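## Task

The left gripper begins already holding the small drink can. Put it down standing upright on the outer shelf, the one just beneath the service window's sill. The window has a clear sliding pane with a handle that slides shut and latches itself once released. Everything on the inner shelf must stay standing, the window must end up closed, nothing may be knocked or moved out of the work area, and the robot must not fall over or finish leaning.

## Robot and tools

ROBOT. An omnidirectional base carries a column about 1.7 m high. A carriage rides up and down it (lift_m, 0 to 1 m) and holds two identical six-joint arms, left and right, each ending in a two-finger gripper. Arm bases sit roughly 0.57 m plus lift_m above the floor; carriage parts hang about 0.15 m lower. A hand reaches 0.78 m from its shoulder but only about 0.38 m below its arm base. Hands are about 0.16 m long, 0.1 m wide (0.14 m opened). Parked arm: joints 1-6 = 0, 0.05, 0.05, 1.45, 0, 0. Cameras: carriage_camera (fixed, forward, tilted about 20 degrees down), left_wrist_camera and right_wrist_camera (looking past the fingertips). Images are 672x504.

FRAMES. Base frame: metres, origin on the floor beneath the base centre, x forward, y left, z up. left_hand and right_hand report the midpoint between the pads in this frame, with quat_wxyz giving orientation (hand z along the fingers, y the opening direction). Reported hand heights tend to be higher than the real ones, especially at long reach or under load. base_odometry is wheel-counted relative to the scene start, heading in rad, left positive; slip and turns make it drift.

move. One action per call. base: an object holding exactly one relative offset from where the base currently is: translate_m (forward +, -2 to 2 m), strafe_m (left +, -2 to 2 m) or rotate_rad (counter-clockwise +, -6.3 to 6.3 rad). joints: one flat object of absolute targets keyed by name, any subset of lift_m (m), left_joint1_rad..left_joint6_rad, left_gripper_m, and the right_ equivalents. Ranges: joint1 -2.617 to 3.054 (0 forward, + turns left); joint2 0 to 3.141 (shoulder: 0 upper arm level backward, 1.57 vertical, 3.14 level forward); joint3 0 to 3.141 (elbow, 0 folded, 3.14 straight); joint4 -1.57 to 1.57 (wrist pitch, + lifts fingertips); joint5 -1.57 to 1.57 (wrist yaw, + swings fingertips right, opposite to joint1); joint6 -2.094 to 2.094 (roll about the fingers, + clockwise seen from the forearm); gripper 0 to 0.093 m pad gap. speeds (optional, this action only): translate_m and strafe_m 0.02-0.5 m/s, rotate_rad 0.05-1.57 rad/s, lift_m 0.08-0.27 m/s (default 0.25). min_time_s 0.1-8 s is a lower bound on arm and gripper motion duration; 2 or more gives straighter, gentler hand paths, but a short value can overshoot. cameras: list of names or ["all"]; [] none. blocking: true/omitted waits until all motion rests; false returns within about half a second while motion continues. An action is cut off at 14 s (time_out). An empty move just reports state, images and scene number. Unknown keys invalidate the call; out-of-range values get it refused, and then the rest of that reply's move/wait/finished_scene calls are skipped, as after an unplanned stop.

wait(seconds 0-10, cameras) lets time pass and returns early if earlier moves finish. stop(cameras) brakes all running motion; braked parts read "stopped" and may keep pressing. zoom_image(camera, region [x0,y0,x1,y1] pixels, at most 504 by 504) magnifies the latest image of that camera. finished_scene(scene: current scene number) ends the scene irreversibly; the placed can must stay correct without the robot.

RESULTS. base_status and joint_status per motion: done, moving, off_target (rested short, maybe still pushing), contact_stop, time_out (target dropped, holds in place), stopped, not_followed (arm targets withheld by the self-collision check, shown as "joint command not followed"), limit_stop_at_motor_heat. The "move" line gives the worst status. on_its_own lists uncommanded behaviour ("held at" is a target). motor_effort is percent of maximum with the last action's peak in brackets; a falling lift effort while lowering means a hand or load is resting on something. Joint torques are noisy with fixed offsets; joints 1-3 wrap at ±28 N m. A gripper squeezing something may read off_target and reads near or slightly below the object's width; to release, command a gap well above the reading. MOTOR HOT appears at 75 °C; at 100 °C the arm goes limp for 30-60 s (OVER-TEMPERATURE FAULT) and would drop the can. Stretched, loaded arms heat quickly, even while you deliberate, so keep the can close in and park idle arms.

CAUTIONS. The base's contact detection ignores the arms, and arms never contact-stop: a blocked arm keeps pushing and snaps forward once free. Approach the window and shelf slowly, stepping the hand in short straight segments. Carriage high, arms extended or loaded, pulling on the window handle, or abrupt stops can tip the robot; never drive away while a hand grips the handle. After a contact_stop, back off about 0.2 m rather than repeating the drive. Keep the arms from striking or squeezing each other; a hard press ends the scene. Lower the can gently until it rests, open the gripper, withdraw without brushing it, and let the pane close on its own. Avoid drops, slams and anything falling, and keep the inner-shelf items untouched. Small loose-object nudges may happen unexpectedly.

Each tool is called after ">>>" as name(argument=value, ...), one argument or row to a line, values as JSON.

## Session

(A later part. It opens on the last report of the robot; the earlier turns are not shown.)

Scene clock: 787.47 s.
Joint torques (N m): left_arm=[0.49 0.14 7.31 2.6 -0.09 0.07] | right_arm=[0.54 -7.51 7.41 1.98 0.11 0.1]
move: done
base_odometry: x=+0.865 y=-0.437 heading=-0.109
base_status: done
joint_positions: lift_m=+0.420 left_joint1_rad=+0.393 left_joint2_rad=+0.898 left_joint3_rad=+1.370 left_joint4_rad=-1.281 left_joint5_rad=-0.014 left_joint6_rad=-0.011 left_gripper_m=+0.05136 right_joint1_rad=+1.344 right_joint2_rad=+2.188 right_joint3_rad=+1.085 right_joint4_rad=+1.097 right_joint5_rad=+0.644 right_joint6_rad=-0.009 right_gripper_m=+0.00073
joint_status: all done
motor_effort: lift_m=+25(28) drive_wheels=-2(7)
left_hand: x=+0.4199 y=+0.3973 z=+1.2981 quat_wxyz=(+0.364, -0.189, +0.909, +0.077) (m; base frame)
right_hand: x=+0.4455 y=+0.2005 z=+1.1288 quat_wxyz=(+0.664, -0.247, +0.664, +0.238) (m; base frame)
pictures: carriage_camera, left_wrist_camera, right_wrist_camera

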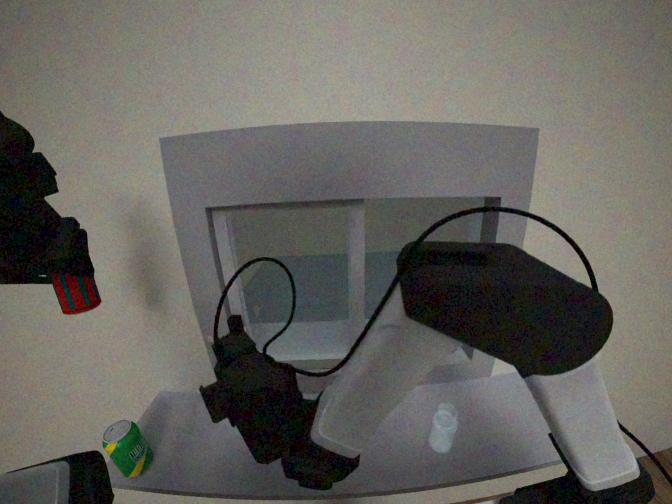

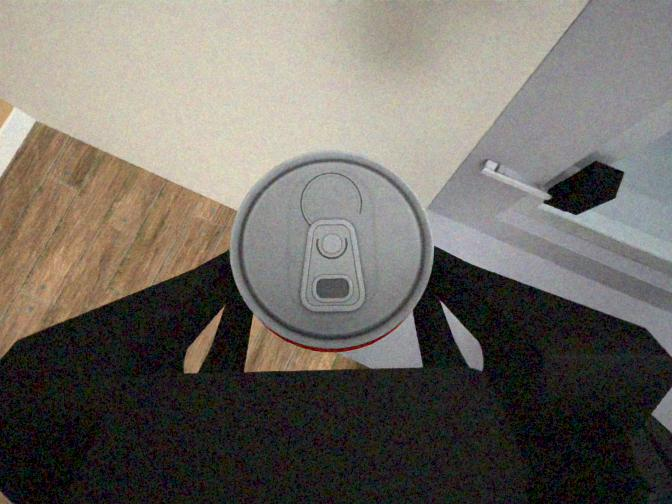

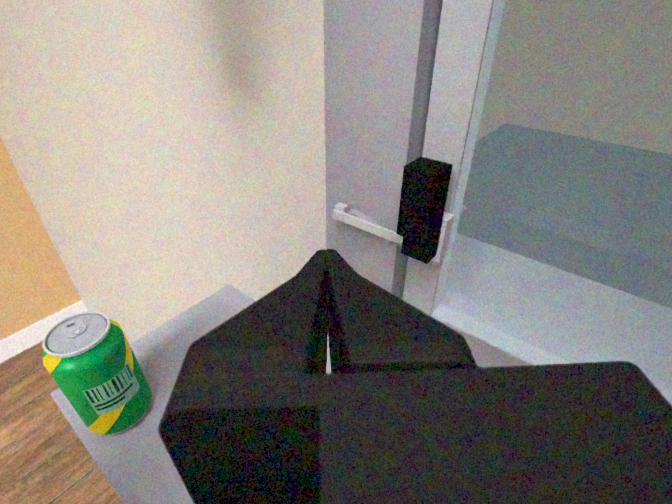

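>>> zoom_image(
  camera="left_wrist_camera",
  region=[460, 130, 640, 240],
)

>>> zoom_image(
  camera="right_wrist_camera",
  region=[310, 140, 480, 290],
)

>>> zoom_image(
  camera="right_wrist_camera",
  region=[400, 60, 672, 380],
)

Scaled by 2.800 from the camera's 672x504 image, which has a finer 960x720 frame.

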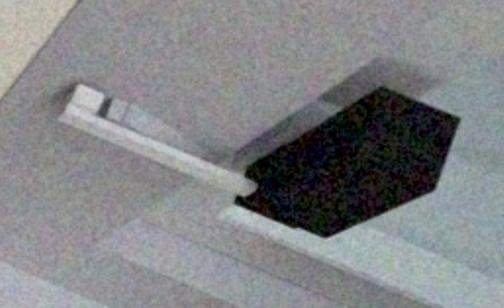

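Scaled by 2.965 from the camera's 672x504 image, which has a finer 960x720 frame.

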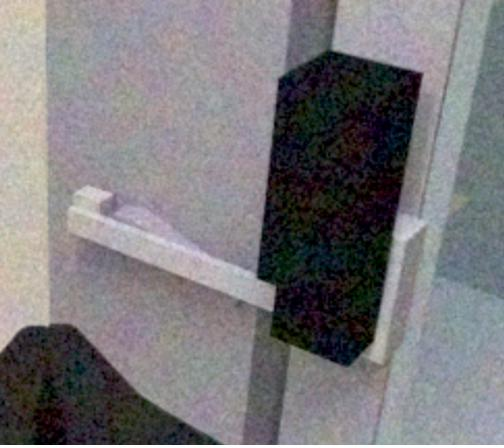

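Scaled by 1.575 from the camera's 672x504 image, which has a finer 960x720 frame.

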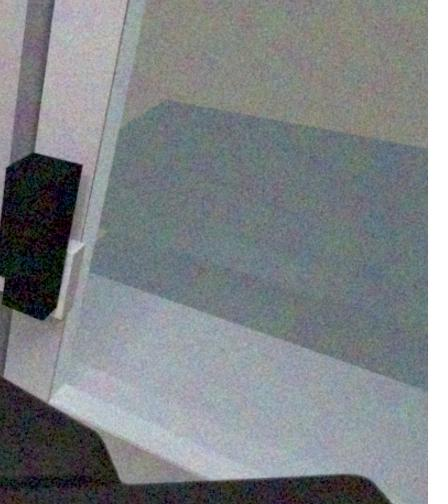

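>>> move(
  joints={"right_joint1_rad": 1.3605, "right_joint2_rad": 2.715, "right_joint3_rad": 2.015, "right_joint4_rad": 0.7, "right_joint5_rad": 1.0115, "right_joint6_rad": 0.0},
  min_time_s=2.0,
  cameras=["all"],
)

>>> zoom_image(
  camera="left_wrist_camera",
  region=[430, 100, 672, 300],
)

>>> zoom_image(
  camera="right_wrist_camera",
  region=[200, 130, 450, 330],
)

Scene clock: 827.77 s.
Joint torques (N m): left_arm=[0.58 0.08 7.36 2.6 -0.08 0.07] | right_arm=[0.64 -10.66 8.79 1.74 0.1 0.09]
move: done
base_odometry: x=+0.865 y=-0.437 heading=-0.109
base_status: not commanded
joint_positions: lift_m=+0.420 left_joint1_rad=+0.393 left_joint2_rad=+0.898 left_joint3_rad=+1.370 left_joint4_rad=-1.281 left_joint5_rad=-0.014 left_joint6_rad=-0.011 left_gripper_m=+0.05136 right_joint1_rad=+1.351 right_joint2_rad=+2.694 right_joint3_rad=+1.982 right_joint4_rad=+0.706 right_joint5_rad=+1.003 right_joint6_rad=-0.009 right_gripper_m=+0.00073
joint_status: all done
motor_effort: lift_m=+26(28) drive_wheels=-2(2)
left_hand: x=+0.4199 y=+0.3973 z=+1.2981 quat_wxyz=(+0.364, -0.189, +0.909, +0.077) (m; base frame)
right_hand: x=+0.5047 y=+0.2908 z=+1.1046 quat_wxyz=(+0.696, -0.128, +0.697, +0.117) (m; base frame)
pictures: carriage_camera, left_wrist_camera, right_wrist_camera

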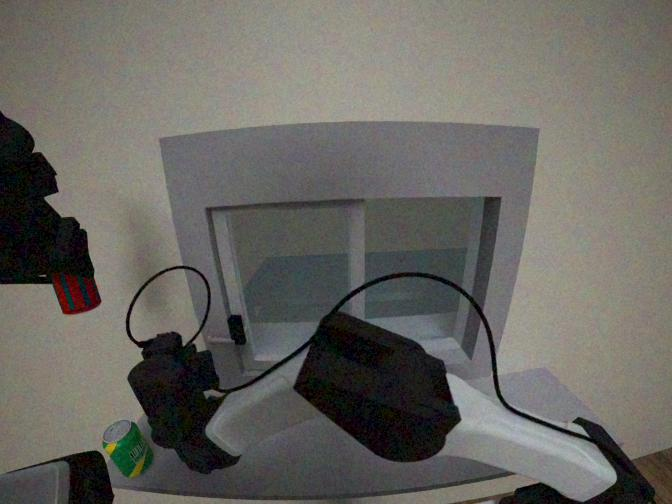

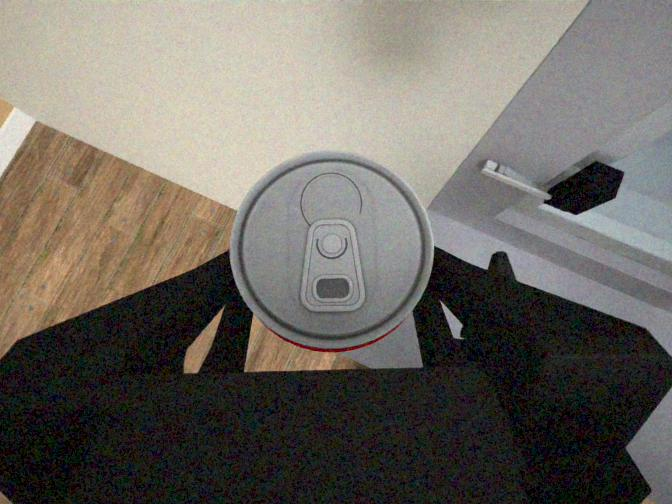

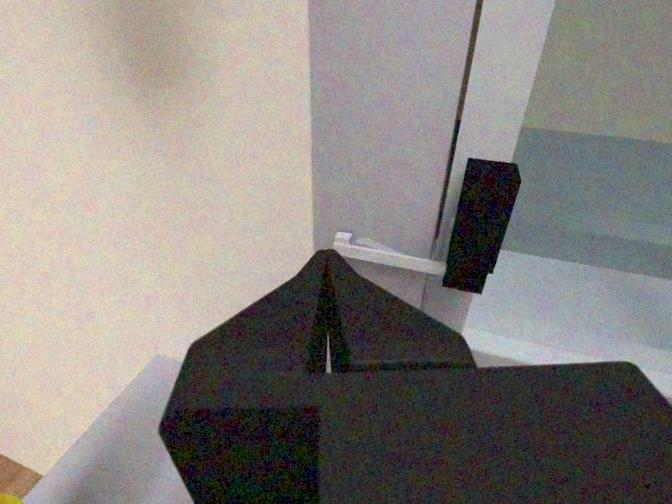

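Scaled by 2.083 from the camera's 672x504 image, which has a finer 960x720 frame.

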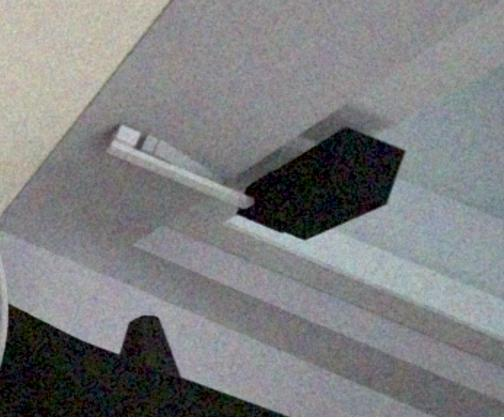

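Scaled by 2.016 from the camera's 672x504 image, which has a finer 960x720 frame.

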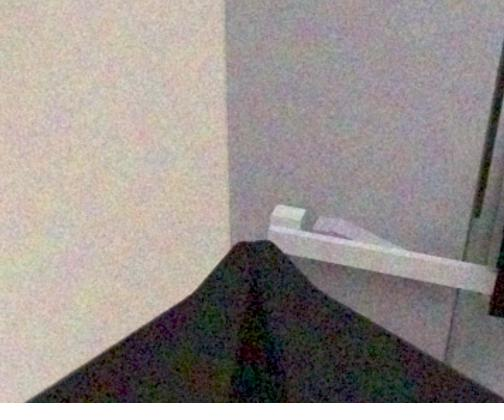

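>>> move(
  joints={"right_joint1_rad": 1.235, "right_joint2_rad": 2.796, "right_joint3_rad": 2.153, "right_joint4_rad": 0.649, "right_joint5_rad": 0.885, "right_joint6_rad": 0.0},
  min_time_s=2.0,
  cameras=["all"],
)

>>> zoom_image(
  camera="left_wrist_camera",
  region=[430, 100, 672, 300],
)

>>> zoom_image(
  camera="right_wrist_camera",
  region=[250, 130, 550, 370],
)

Scene clock: 854.67 s.
Joint torques (N m): left_arm=[0.51 0.13 7.38 2.62 -0.08 0.04] | right_arm=[-0.81 -11 9.01 1.85 -0.09 0.09]
move: done
base_odometry: x=+0.865 y=-0.437 heading=-0.109
base_status: not commanded
joint_positions: lift_m=+0.420 left_joint1_rad=+0.393 left_joint2_rad=+0.898 left_joint3_rad=+1.370 left_joint4_rad=-1.281 left_joint5_rad=-0.014 left_joint6_rad=-0.011 left_gripper_m=+0.05136 right_joint1_rad=+1.243 right_joint2_rad=+2.774 right_joint3_rad=+2.119 right_joint4_rad=+0.655 right_joint5_rad=+0.893 right_joint6_rad=-0.009 right_gripper_m=+0.00073
joint_status: all done
motor_effort: lift_m=+26(28) drive_wheels=-2(2)
left_hand: x=+0.4199 y=+0.3973 z=+1.2981 quat_wxyz=(+0.364, -0.189, +0.909, +0.077) (m; base frame)
right_hand: x=+0.5674 y=+0.2885 z=+1.0995 quat_wxyz=(+0.697, -0.126, +0.696, +0.120) (m; base frame)
pictures: carriage_camera, left_wrist_camera, right_wrist_camera

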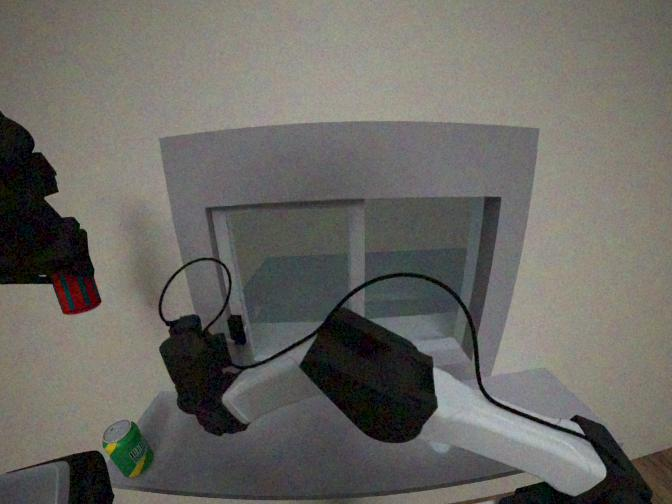

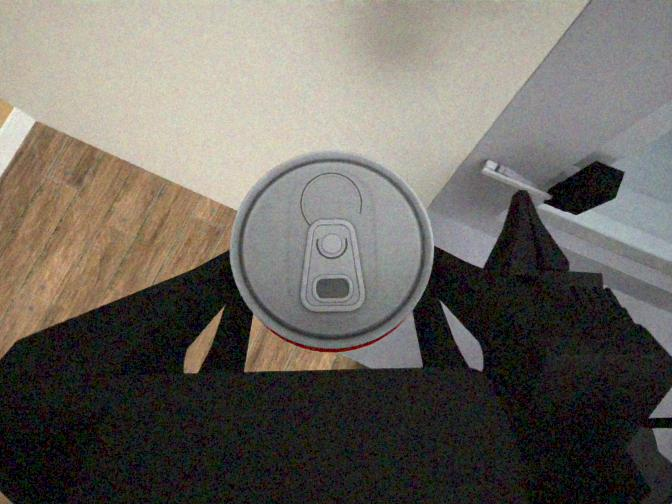

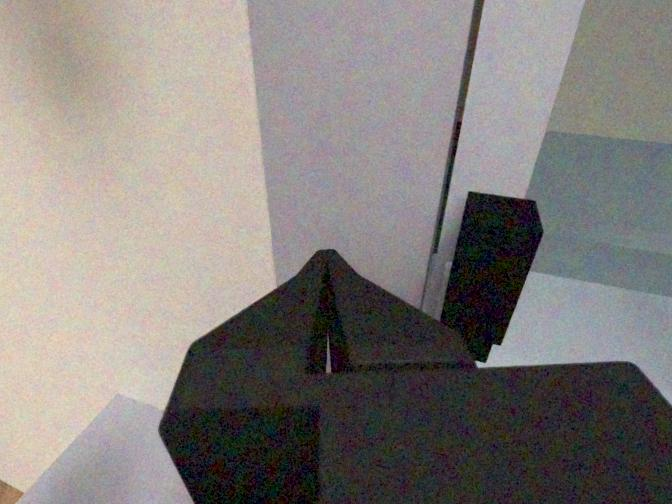

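Scaled by 2.083 from the camera's 672x504 image, which has a finer 960x720 frame.

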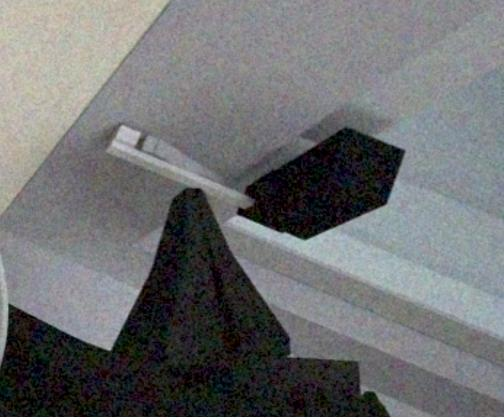

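Scaled by 1.680 from the camera's 672x504 image, which has a finer 960x720 frame.

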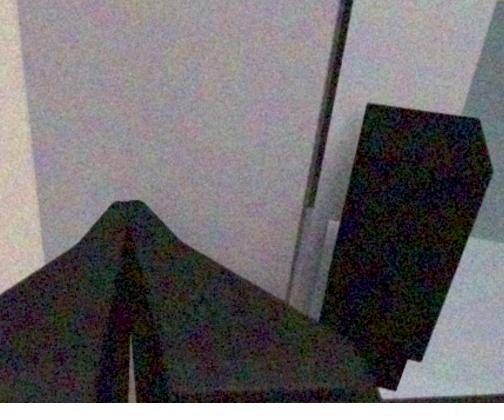

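>>> move(
  joints={"right_joint1_rad": 1.206, "right_joint2_rad": 2.826, "right_joint3_rad": 2.213, "right_joint4_rad": 0.618, "right_joint5_rad": 0.857, "right_joint6_rad": 0.0},
  min_time_s=2.0,
  cameras=["left_wrist_camera", "right_wrist_camera"],
)

>>> zoom_image(
  camera="left_wrist_camera",
  region=[430, 100, 672, 300],
)

>>> zoom_image(
  camera="right_wrist_camera",
  region=[250, 130, 550, 370],
)

Scene clock: 910.73 s.
Joint torques (N m): left_arm=[0.57 0.14 7.34 2.61 -0.11 0.08] | right_arm=[-0.9 -11.12 9.1 1.85 -0.1 0.1]
move: done
base_odometry: x=+0.865 y=-0.437 heading=-0.109
base_status: not commanded
joint_positions: lift_m=+0.420 left_joint1_rad=+0.393 left_joint2_rad=+0.898 left_joint3_rad=+1.370 left_joint4_rad=-1.281 left_joint5_rad=-0.014 left_joint6_rad=-0.011 left_gripper_m=+0.05136 right_joint1_rad=+1.214 right_joint2_rad=+2.804 right_joint3_rad=+2.179 right_joint4_rad=+0.624 right_joint5_rad=+0.865 right_joint6_rad=-0.009 right_gripper_m=+0.00073
joint_status: all done
motor_effort: lift_m=+25(27) drive_wheels=-2(2)
left_hand: x=+0.4199 y=+0.3973 z=+1.2981 quat_wxyz=(+0.364, -0.189, +0.909, +0.077) (m; base frame)
right_hand: x=+0.5846 y=+0.2883 z=+1.0986 quat_wxyz=(+0.697, -0.126, +0.696, +0.119) (m; base frame)
pictures: left_wrist_camera, right_wrist_camera

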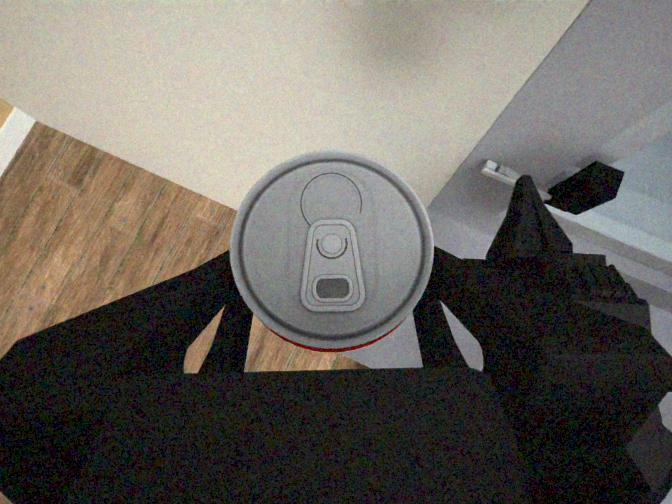

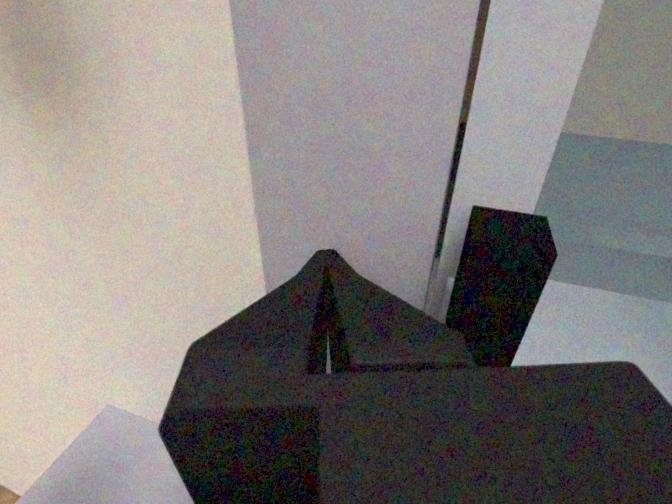

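Scaled by 2.083 from the camera's 672x504 image, which has a finer 960x720 frame.

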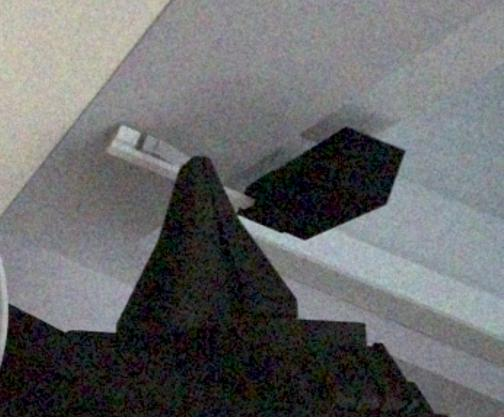

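Scaled by 1.680 from the camera's 672x504 image, which has a finer 960x720 frame.

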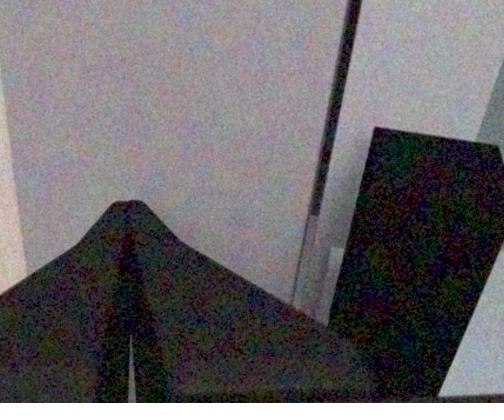

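>>> move(
  joints={"right_joint1_rad": 1.187, "right_joint2_rad": 2.849, "right_joint3_rad": 2.2616, "right_joint4_rad": 0.5935, "right_joint5_rad": 0.838, "right_joint6_rad": 0.0},
  min_time_s=2.0,
  cameras=["left_wrist_camera", "right_wrist_camera"],
)

>>> zoom_image(
  camera="left_wrist_camera",
  region=[430, 100, 672, 300],
)

Scene clock: 936.70 s.
Joint torques (N m): left_arm=[0.53 0.1 7.39 2.62 -0.08 0.09] | right_arm=[-0.92 -11.25 9.17 1.89 -0.1 0.09]
move: done
MOTOR HOT: joint 2 (shoulder) of the right arm reports 81 °C; the controller stops that arm at 100 °C. To cool a motor, set the load down, stop pushing, or move to a pose that needs little force.
base_odometry: x=+0.865 y=-0.437 heading=-0.109
base_status: not commanded
joint_positions: lift_m=+0.420 left_joint1_rad=+0.393 left_joint2_rad=+0.898 left_joint3_rad=+1.370 left_joint4_rad=-1.281 left_joint5_rad=-0.014 left_joint6_rad=-0.011 left_gripper_m=+0.05136 right_joint1_rad=+1.196 right_joint2_rad=+2.827 right_joint3_rad=+2.227 right_joint4_rad=+0.599 right_joint5_rad=+0.846 right_joint6_rad=-0.009 right_gripper_m=+0.00073
joint_status: all done
motor_effort: lift_m=+25(27) drive_wheels=-2(2)
left_hand: x=+0.4199 y=+0.3973 z=+1.2981 quat_wxyz=(+0.364, -0.189, +0.909, +0.077) (m; base frame)
right_hand: x=+0.5960 y=+0.2886 z=+1.0989 quat_wxyz=(+0.697, -0.126, +0.696, +0.120) (m; base frame)
pictures: left_wrist_camera, right_wrist_camera

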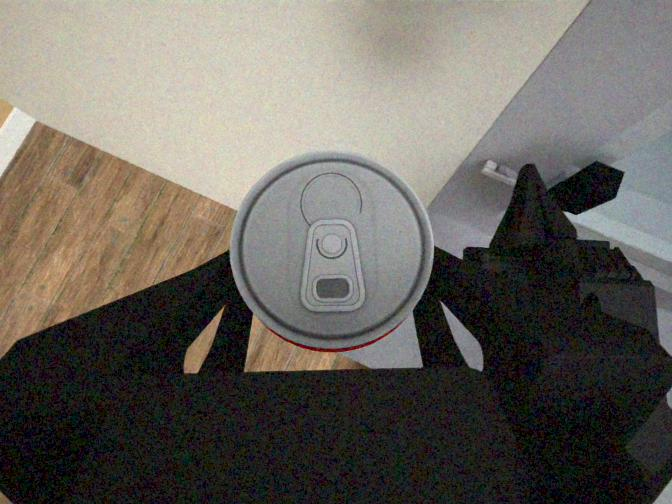

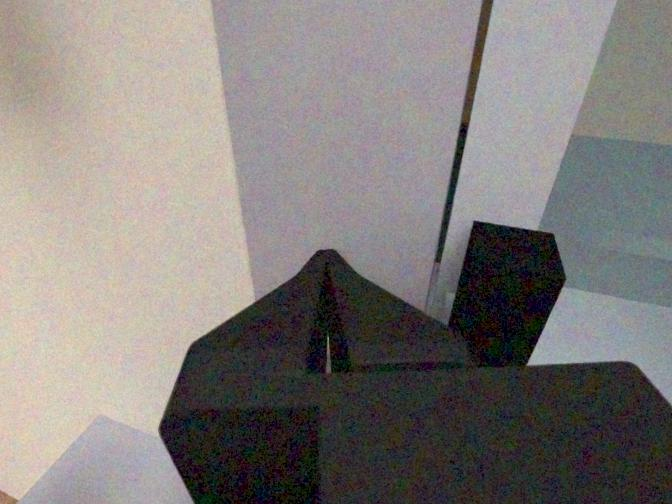

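Scaled by 2.083 from the camera's 672x504 image, which has a finer 960x720 frame.

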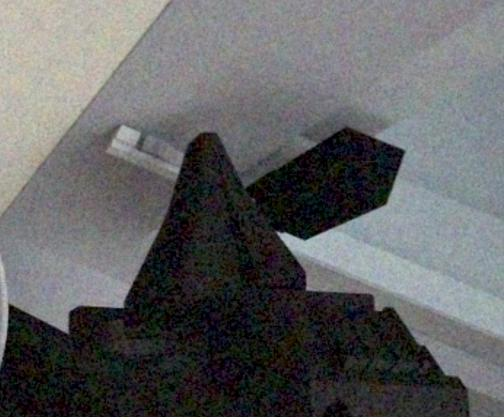

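>>> move(
  joints={"right_joint1_rad": 1.155, "right_joint2_rad": 2.662, "right_joint3_rad": 1.877, "right_joint4_rad": 0.792, "right_joint5_rad": 0.807, "right_joint6_rad": 0.0},
  min_time_s=2.0,
  cameras=["left_wrist_camera", "right_wrist_camera", "carriage_camera"],
)

>>> zoom_image(
  camera="left_wrist_camera",
  region=[430, 100, 672, 300],
)

Scene clock: 964.10 s.
Joint torques (N m): left_arm=[0.58 0.13 7.34 2.6 -0.08 0.07] | right_arm=[-1.17 -16.47 4.63 2.14 0.06 0.1]
move: done
MOTOR HOT: still on. Joint 2 (shoulder) of the right arm reports 86 °C.
base_odometry: x=+0.865 y=-0.437 heading=-0.109
base_status: not commanded
joint_positions: lift_m=+0.420 left_joint1_rad=+0.393 left_joint2_rad=+0.898 left_joint3_rad=+1.370 left_joint4_rad=-1.281 left_joint5_rad=-0.014 left_joint6_rad=-0.011 left_gripper_m=+0.05136 right_joint1_rad=+1.167 right_joint2_rad=+2.719 right_joint3_rad=+1.893 right_joint4_rad=+0.778 right_joint5_rad=+0.802 right_joint6_rad=-0.009 right_gripper_m=+0.00073
joint_status: all done
motor_effort: lift_m=+25(28) drive_wheels=-2(2)
left_hand: x=+0.4199 y=+0.3973 z=+1.2981 quat_wxyz=(+0.364, -0.189, +0.909, +0.077) (m; base frame)
right_hand: x=+0.5965 y=+0.2511 z=+1.0657 quat_wxyz=(+0.686, -0.146, +0.704, +0.111) (m; base frame)
pictures: carriage_camera, left_wrist_camera, right_wrist_camera

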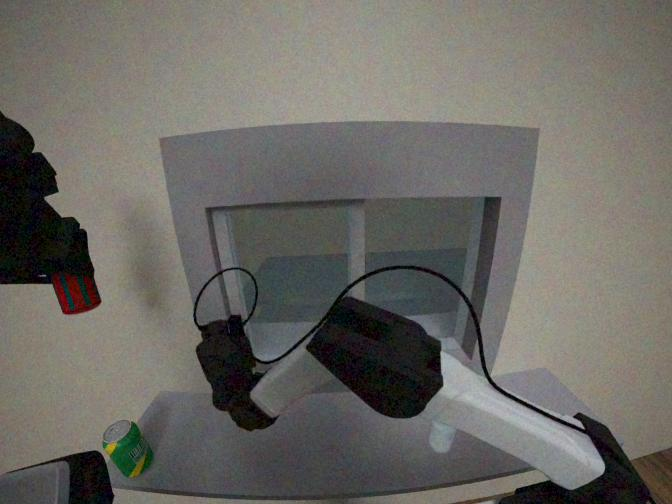

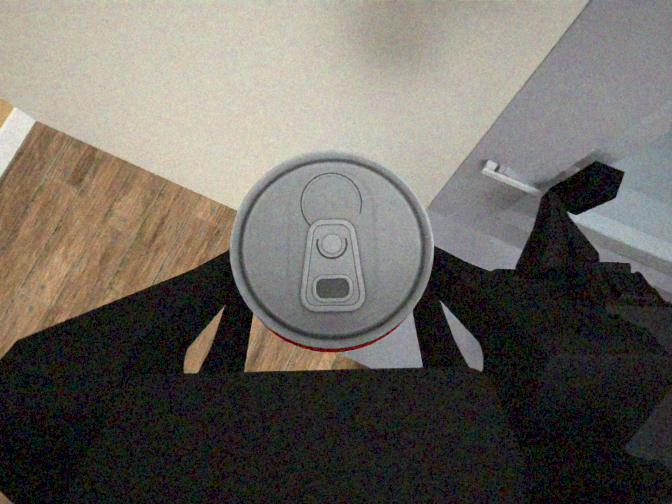

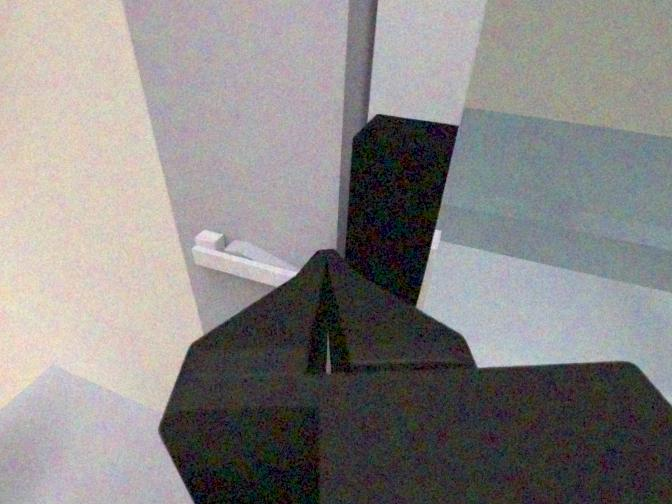

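Scaled by 2.083 from the camera's 672x504 image, which has a finer 960x720 frame.

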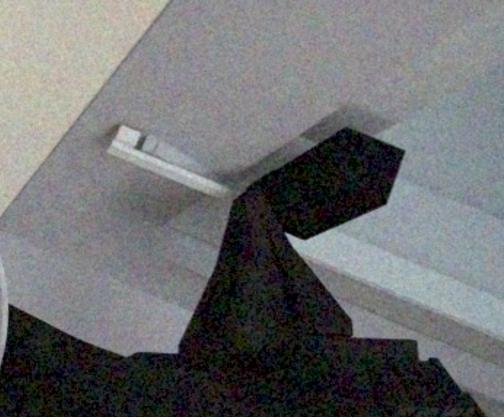

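>>> move(
  joints={"right_joint1_rad": 1.352, "right_joint2_rad": 2.205, "right_joint3_rad": 1.1135, "right_joint4_rad": 1.091, "right_joint5_rad": 0.654, "right_joint6_rad": 0.0},
  min_time_s=1.5,
)

>>> move(
  base={"strafe_m": 0.25},
  joints={"right_joint1_rad": 1.16, "right_joint2_rad": 2.029, "right_joint3_rad": 0.665, "right_joint4_rad": 1.376, "right_joint5_rad": 0.811, "right_joint6_rad": 0.0},
  speeds={"strafe_m": 0.12},
  min_time_s=2.0,
  cameras=["all"],
)

Scene clock: 1039.87 s.
Joint torques (N m): left_arm=[0.53 -0.27 6.89 2.63 -0.1 0.05] | right_arm=[-0.16 -10.18 3.86 1.84 -0.02 0.01]
move: limit_stop_at_motor_heat
OVER-TEMPERATURE FAULT: MOTORS OFF OR BRAKING. Before this call, joint 2 (shoulder) of the right arm reached 100 °C; the stop lasted 47 seconds. The right arm may have fallen or been pushed, and its gripper may have let go. The right arm ran none of this call's commands: an arm, its gripper or tool too, takes no command until a result says that it accepts commands again. The right arm's motors are on again: the right arm and its gripper hold where the fault left them. Its gripper does not squeeze until you command it. The right arm accepts commands again.
base_odometry: x=+0.865 y=-0.437 heading=-0.109
base_status: not commanded
joint_positions: lift_m=+0.420 left_joint1_rad=+0.393 left_joint2_rad=+0.902 left_joint3_rad=+1.375 left_joint4_rad=-1.283 left_joint5_rad=-0.012 left_joint6_rad=-0.011 left_gripper_m=+0.05136 right_joint1_rad=+1.167 right_joint2_rad=+3.148 right_joint3_rad=+1.778 right_joint4_rad=+1.358 right_joint5_rad=+0.705 right_joint6_rad=+0.012 right_gripper_m=+0.00207
joint_status: right_joint1_rad limit_stop_at_motor_heat; right_joint2_rad limit_stop_at_motor_heat; right_joint3_rad limit_stop_at_motor_heat; right_joint4_rad limit_stop_at_motor_heat; right_joint5_rad limit_stop_at_motor_heat; the others done
on_its_own: right_joint1_rad is held at +1.167, not at your +1.352, since a limit_stop_at_motor_heat; right_joint2_rad is held at +3.158, not at your +2.205, since a limit_stop_at_motor_heat; right_joint3_rad is held at +1.777, not at your +1.113, since a limit_stop_at_motor_heat; right_joint4_rad is held at +1.342, not at your +1.091, since a limit_stop_at_motor_heat; right_joint5_rad is held at +0.705, not at your +0.654, since a limit_stop_at_motor_heat
motor_effort: lift_m=+24(27) drive_wheels=+0(0)
left_hand: x=+0.4205 y=+0.3974 z=+1.2986 quat_wxyz=(+0.363, -0.189, +0.909, +0.076) (m; base frame)
right_hand: x=+0.5584 y=+0.1942 z=+0.8744 quat_wxyz=(+0.685, -0.161, +0.692, +0.163) (m; base frame)
pictures: none

not run: a stop that you did not command came earlier in this reply.

>>> move(
  joints={"lift_m": 0.52, "right_joint1_rad": 1.167, "right_joint2_rad": 2.78, "right_joint3_rad": 0.98, "right_joint4_rad": 1.56, "right_joint5_rad": 0.70},
  min_time_s=1.5,
  cameras=["carriage_camera"],
)

Scene clock: 1120.37 s.
Joint torques (N m): left_arm=[0.59 -0.36 6.41 2.55 -0.1 0.06] | right_arm=[-0.21 -11.55 1.06 2.18 0.06 0.02]
move: done
MOTOR HOT: joint 2 (shoulder) of the right arm reports 75 °C; the controller stops that arm at 100 °C. To cool a motor, set the load down, stop pushing, or move to a pose that needs little force.
base_odometry: x=+0.865 y=-0.437 heading=-0.109
base_status: not commanded
joint_positions: lift_m=+0.520 left_joint1_rad=+0.393 left_joint2_rad=+0.902 left_joint3_rad=+1.380 left_joint4_rad=-1.276 left_joint5_rad=-0.012 left_joint6_rad=-0.011 left_gripper_m=+0.05136 right_joint1_rad=+1.167 right_joint2_rad=+2.821 right_joint3_rad=+0.989 right_joint4_rad=+1.547 right_joint5_rad=+0.704 right_joint6_rad=+0.012 right_gripper_m=+0.00207
joint_status: all done
motor_effort: lift_m=+26(31) drive_wheels=-1(1)
left_hand: x=+0.4217 y=+0.3979 z=+1.4015 quat_wxyz=(+0.368, -0.188, +0.907, +0.077) (m; base frame)
right_hand: x=+0.5053 y=+0.0703 z=+0.9792 quat_wxyz=(+0.621, -0.237, +0.742, +0.084) (m; base frame)
pictures: carriage_camera

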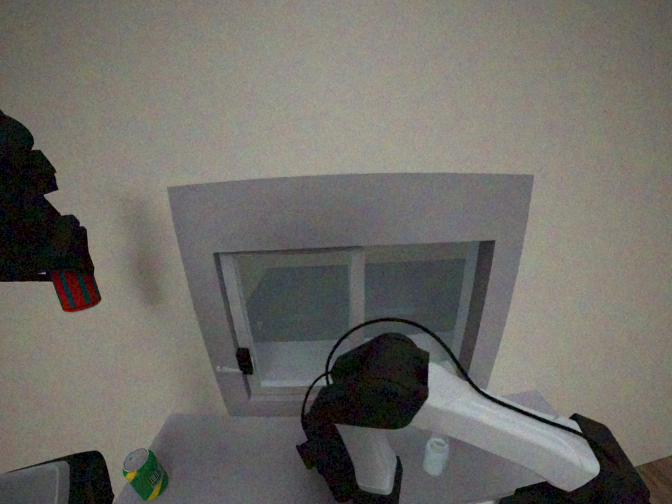

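>>> move(
  base={"strafe_m": 0.25},
  joints={"lift_m": 0.425, "right_joint1_rad": 1.16, "right_joint2_rad": 1.985, "right_joint3_rad": 0.636, "right_joint4_rad": 1.37, "right_joint5_rad": 0.82, "right_joint6_rad": 0.0, "right_gripper_m": 0.0},
  speeds={"strafe_m": 0.2},
  min_time_s=2.0,
  cameras=["carriage_camera", "right_wrist_camera"],
)

Scene clock: 1142.40 s.
Joint torques (N m): left_arm=[0.5 -0.25 6.37 2.72 -0.1 0.05] | right_arm=[-0.8 -8.99 3.02 1.91 0.07 -0.08]
move: done
MOTOR HOT: still on. Joint 2 (shoulder) of the right arm reports 83 °C.
base_odometry: x=+0.893 y=-0.189 heading=-0.109
base_status: done
joint_positions: lift_m=+0.425 left_joint1_rad=+0.393 left_joint2_rad=+0.902 left_joint3_rad=+1.381 left_joint4_rad=-1.289 left_joint5_rad=-0.012 left_joint6_rad=-0.011 left_gripper_m=+0.05136 right_joint1_rad=+1.167 right_joint2_rad=+2.018 right_joint3_rad=+0.648 right_joint4_rad=+1.376 right_joint5_rad=+0.812 right_joint6_rad=+0.009 right_gripper_m=+0.00073
joint_status: all done
motor_effort: lift_m=+27(30) drive_wheels=-3(11)
left_hand: x=+0.4196 y=+0.3970 z=+1.3048 quat_wxyz=(+0.363, -0.189, +0.909, +0.076) (m; base frame)
right_hand: x=+0.5069 y=+0.0391 z=+1.1224 quat_wxyz=(+0.697, -0.120, +0.695, +0.130) (m; base frame)
pictures: carriage_camera, right_wrist_camera

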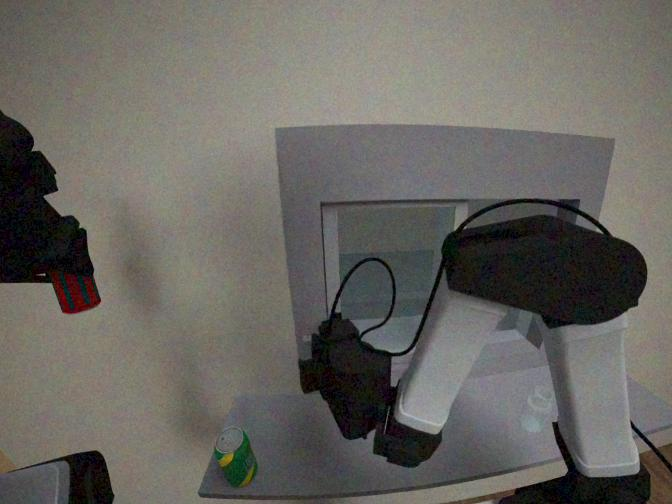

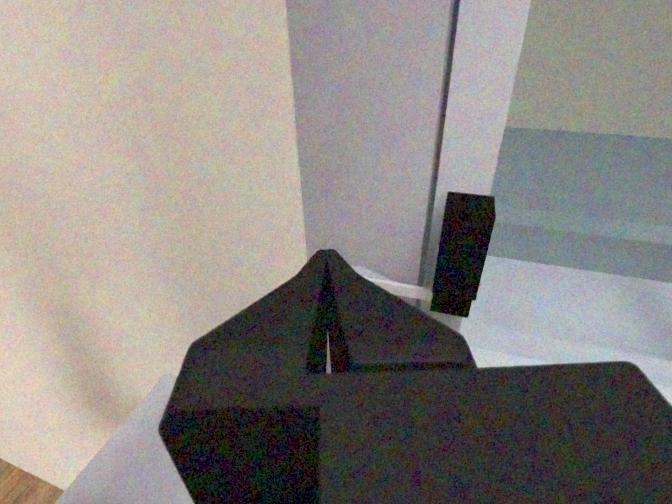

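>>> move(
  joints={"right_joint1_rad": 1.15, "right_joint2_rad": 1.1, "right_joint3_rad": 0.45, "right_joint4_rad": 1.40, "right_joint5_rad": 0.80},
  min_time_s=1.5,
  cameras=["carriage_camera", "left_wrist_camera"],
)

Scene clock: 1167.67 s.
Joint torques (N m): left_arm=[0.58 -0.28 6.3 2.68 -0.09 0.05] | right_arm=[-0.94 -2.25 4.55 1.17 -0.44 -0.11]
move: done
MOTOR HOT: still on. Joint 2 (shoulder) of the right arm reports 77 °C.
base_odometry: x=+0.893 y=-0.189 heading=-0.109
base_status: not commanded
joint_positions: lift_m=+0.425 left_joint1_rad=+0.393 left_joint2_rad=+0.902 left_joint3_rad=+1.381 left_joint4_rad=-1.289 left_joint5_rad=-0.012 left_joint6_rad=-0.011 left_gripper_m=+0.05136 right_joint1_rad=+1.159 right_joint2_rad=+1.110 right_joint3_rad=+0.465 right_joint4_rad=+1.396 right_joint5_rad=+0.808 right_joint6_rad=+0.008 right_gripper_m=+0.00073
joint_status: all done
motor_effort: lift_m=+25(29) drive_wheels=-2(2)
left_hand: x=+0.4196 y=+0.3970 z=+1.3048 quat_wxyz=(+0.363, -0.189, +0.909, +0.076) (m; base frame)
right_hand: x=+0.4457 y=-0.1089 z=+1.3809 quat_wxyz=(+0.790, +0.103, +0.504, +0.334) (m; base frame)
pictures: carriage_camera, left_wrist_camera

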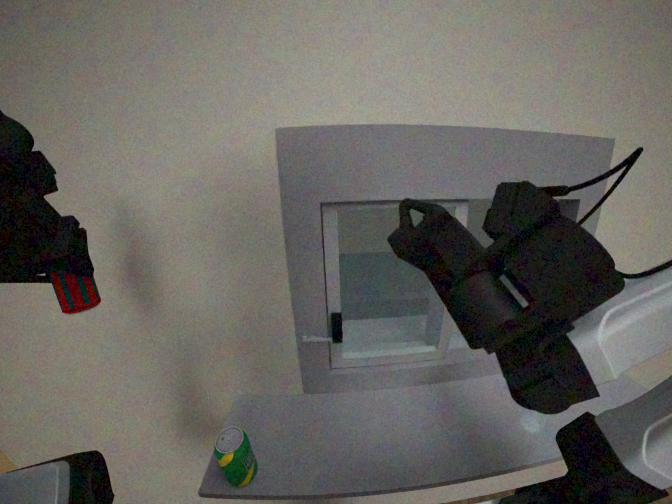

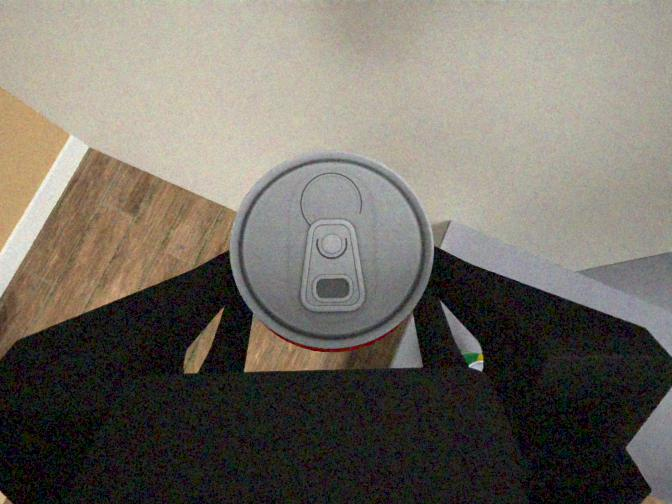

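>>> move(
  joints={"right_joint1_rad": 1.163, "right_joint2_rad": 2.105, "right_joint3_rad": 0.68, "right_joint4_rad": 1.43, "right_joint5_rad": 0.813, "right_joint6_rad": 0.0, "right_gripper_m": 0.0},
  min_time_s=1.5,
)

>>> move(
  joints={"right_joint1_rad": 0.928, "right_joint2_rad": 2.188, "right_joint3_rad": 0.873, "right_joint4_rad": 1.32, "right_joint5_rad": 0.579},
  min_time_s=1.5,
  cameras=["carriage_camera", "right_wrist_camera"],
)

Scene clock: 1267.63 s.
Joint torques (N m): left_arm=[0.58 -0.25 6.35 2.66 -0.09 0.07] | right_arm=[0.16 -5.91 5.42 2.11 0.04 -0.08]
move: done
MOTOR HOT: cleared for the motors of the right arm.
base_odometry: x=+0.893 y=-0.189 heading=-0.109
base_status: not commanded
joint_positions: lift_m=+0.425 left_joint1_rad=+0.393 left_joint2_rad=+0.902 left_joint3_rad=+1.381 left_joint4_rad=-1.289 left_joint5_rad=-0.012 left_joint6_rad=-0.011 left_gripper_m=+0.05136 right_joint1_rad=+1.159 right_joint2_rad=+2.093 right_joint3_rad=+0.658 right_joint4_rad=+1.417 right_joint5_rad=+0.808 right_joint6_rad=+0.008 right_gripper_m=+0.00073
joint_status: all done
motor_effort: lift_m=+26(29) drive_wheels=+0(2)
left_hand: x=+0.4196 y=+0.3970 z=+1.3048 quat_wxyz=(+0.363, -0.189, +0.909, +0.076) (m; base frame)
right_hand: x=+0.5106 y=+0.0398 z=+1.1019 quat_wxyz=(+0.692, -0.126, +0.700, +0.121) (m; base frame)
pictures: none

Scene clock: 1269.43 s.
Joint torques (N m): left_arm=[0.55 -0.25 6.38 2.7 -0.1 0.08] | right_arm=[-0.81 -6.68 6.22 1.94 -0.12 -0.08]
move: done
base_odometry: x=+0.893 y=-0.189 heading=-0.109
base_status: not commanded
joint_positions: lift_m=+0.425 left_joint1_rad=+0.393 left_joint2_rad=+0.902 left_joint3_rad=+1.381 left_joint4_rad=-1.289 left_joint5_rad=-0.012 left_joint6_rad=-0.011 left_gripper_m=+0.05136 right_joint1_rad=+0.935 right_joint2_rad=+2.173 right_joint3_rad=+0.848 right_joint4_rad=+1.326 right_joint5_rad=+0.588 right_joint6_rad=+0.008 right_gripper_m=+0.00073
joint_status: all done
motor_effort: lift_m=+27(28) drive_wheels=-1(1)
left_hand: x=+0.4196 y=+0.3970 z=+1.3048 quat_wxyz=(+0.363, -0.189, +0.909, +0.076) (m; base frame)
right_hand: x=+0.5980 y=+0.0382 z=+1.1061 quat_wxyz=(+0.696, -0.119, +0.697, +0.125) (m; base frame)
pictures: carriage_camera, right_wrist_camera

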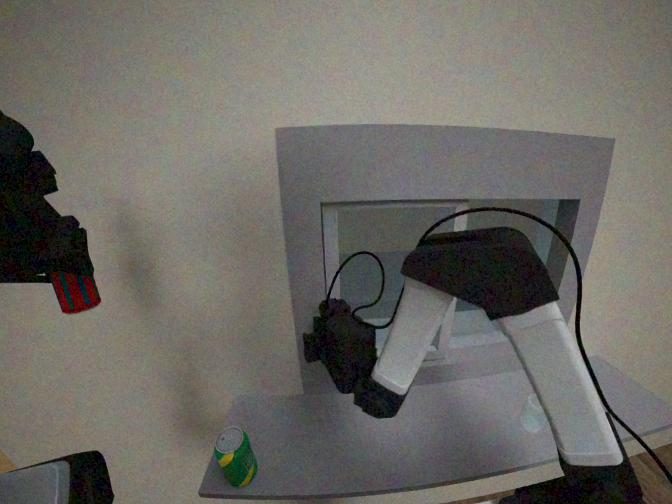

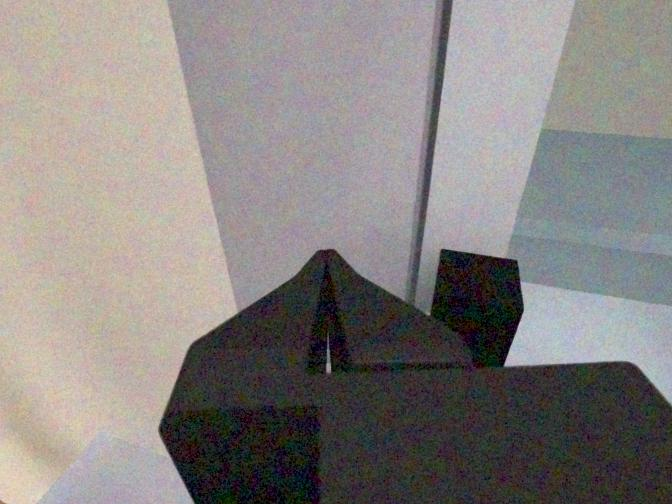

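>>> move(
  base={"strafe_m": -0.06},
  speeds={"strafe_m": 0.06},
  cameras=["carriage_camera", "right_wrist_camera"],
)

Scene clock: 1275.80 s.
Joint torques (N m): left_arm=[0.58 -0.23 6.41 2.67 -0.09 0.07] | right_arm=[-0.83 -6.72 5.87 2.03 0.14 -0.08]
move: done
base_odometry: x=+0.886 y=-0.249 heading=-0.109
base_status: done
joint_positions: lift_m=+0.425 left_joint1_rad=+0.393 left_joint2_rad=+0.902 left_joint3_rad=+1.381 left_joint4_rad=-1.288 left_joint5_rad=-0.012 left_joint6_rad=-0.011 left_gripper_m=+0.05136 right_joint1_rad=+0.935 right_joint2_rad=+2.173 right_joint3_rad=+0.853 right_joint4_rad=+1.324 right_joint5_rad=+0.560 right_joint6_rad=+0.008 right_gripper_m=+0.00073
joint_status: not commanded
motor_effort: lift_m=+27(28) drive_wheels=+0(10)
left_hand: x=+0.4197 y=+0.3970 z=+1.3049 quat_wxyz=(+0.364, -0.188, +0.909, +0.076) (m; base frame)
right_hand: x=+0.5969 y=+0.0435 z=+1.1073 quat_wxyz=(+0.695, -0.128, +0.694, +0.136) (m; base frame)
pictures: carriage_camera, right_wrist_camera

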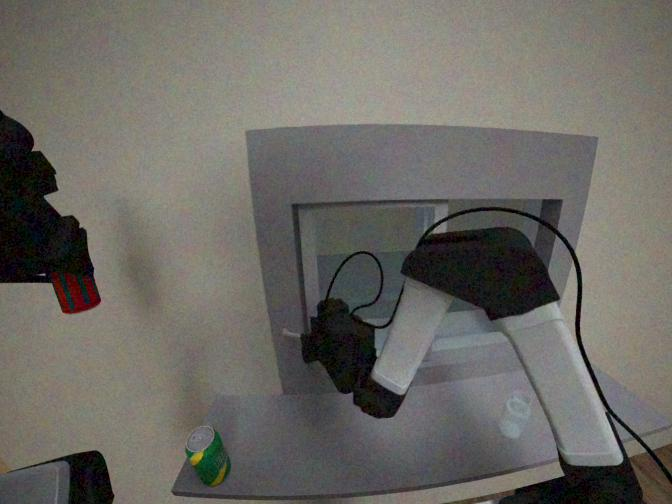

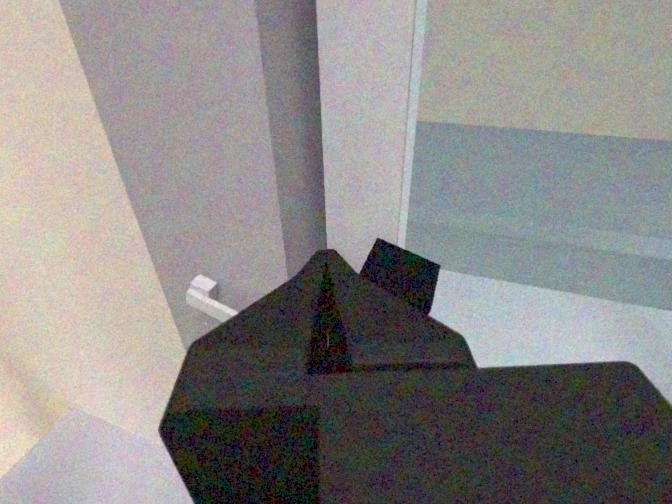

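>>> move(
  base={"strafe_m": -0.12},
  speeds={"strafe_m": 0.08},
  cameras=["carriage_camera", "right_wrist_camera"],
)

Scene clock: 1283.83 s.
Joint torques (N m): left_arm=[0.51 -0.23 6.26 2.69 -0.11 0.07] | right_arm=[-0.8 -6.6 5.86 1.98 0.31 -0.08]
move: done
base_odometry: x=+0.873 y=-0.368 heading=-0.109
base_status: done
joint_positions: lift_m=+0.425 left_joint1_rad=+0.393 left_joint2_rad=+0.902 left_joint3_rad=+1.381 left_joint4_rad=-1.288 left_joint5_rad=-0.012 left_joint6_rad=-0.011 left_gripper_m=+0.05136 right_joint1_rad=+0.935 right_joint2_rad=+2.173 right_joint3_rad=+0.853 right_joint4_rad=+1.326 right_joint5_rad=+0.559 right_joint6_rad=+0.008 right_gripper_m=+0.00072
joint_status: not commanded
motor_effort: lift_m=+25(29) drive_wheels=-3(10)
left_hand: x=+0.4197 y=+0.3970 z=+1.3049 quat_wxyz=(+0.364, -0.188, +0.909, +0.076) (m; base frame)
right_hand: x=+0.5969 y=+0.0437 z=+1.1078 quat_wxyz=(+0.696, -0.128, +0.694, +0.136) (m; base frame)
pictures: carriage_camera, right_wrist_camera

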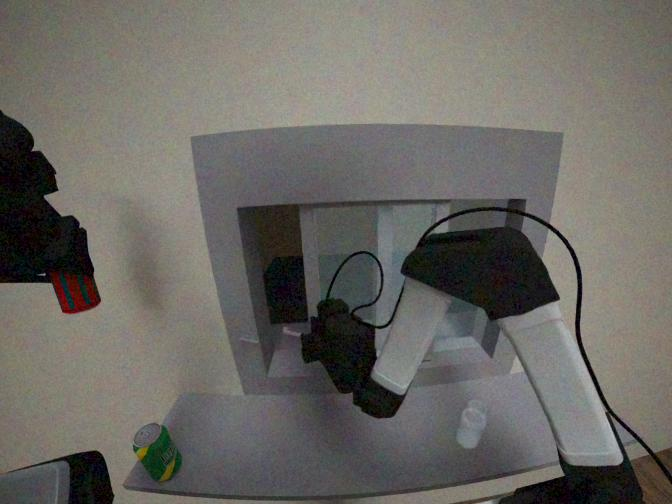

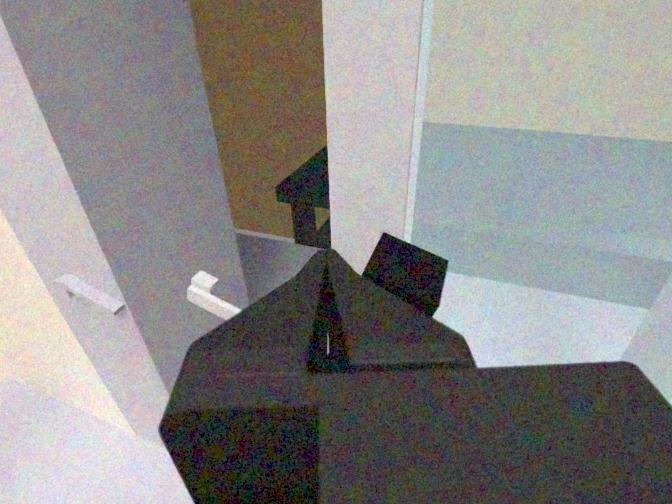

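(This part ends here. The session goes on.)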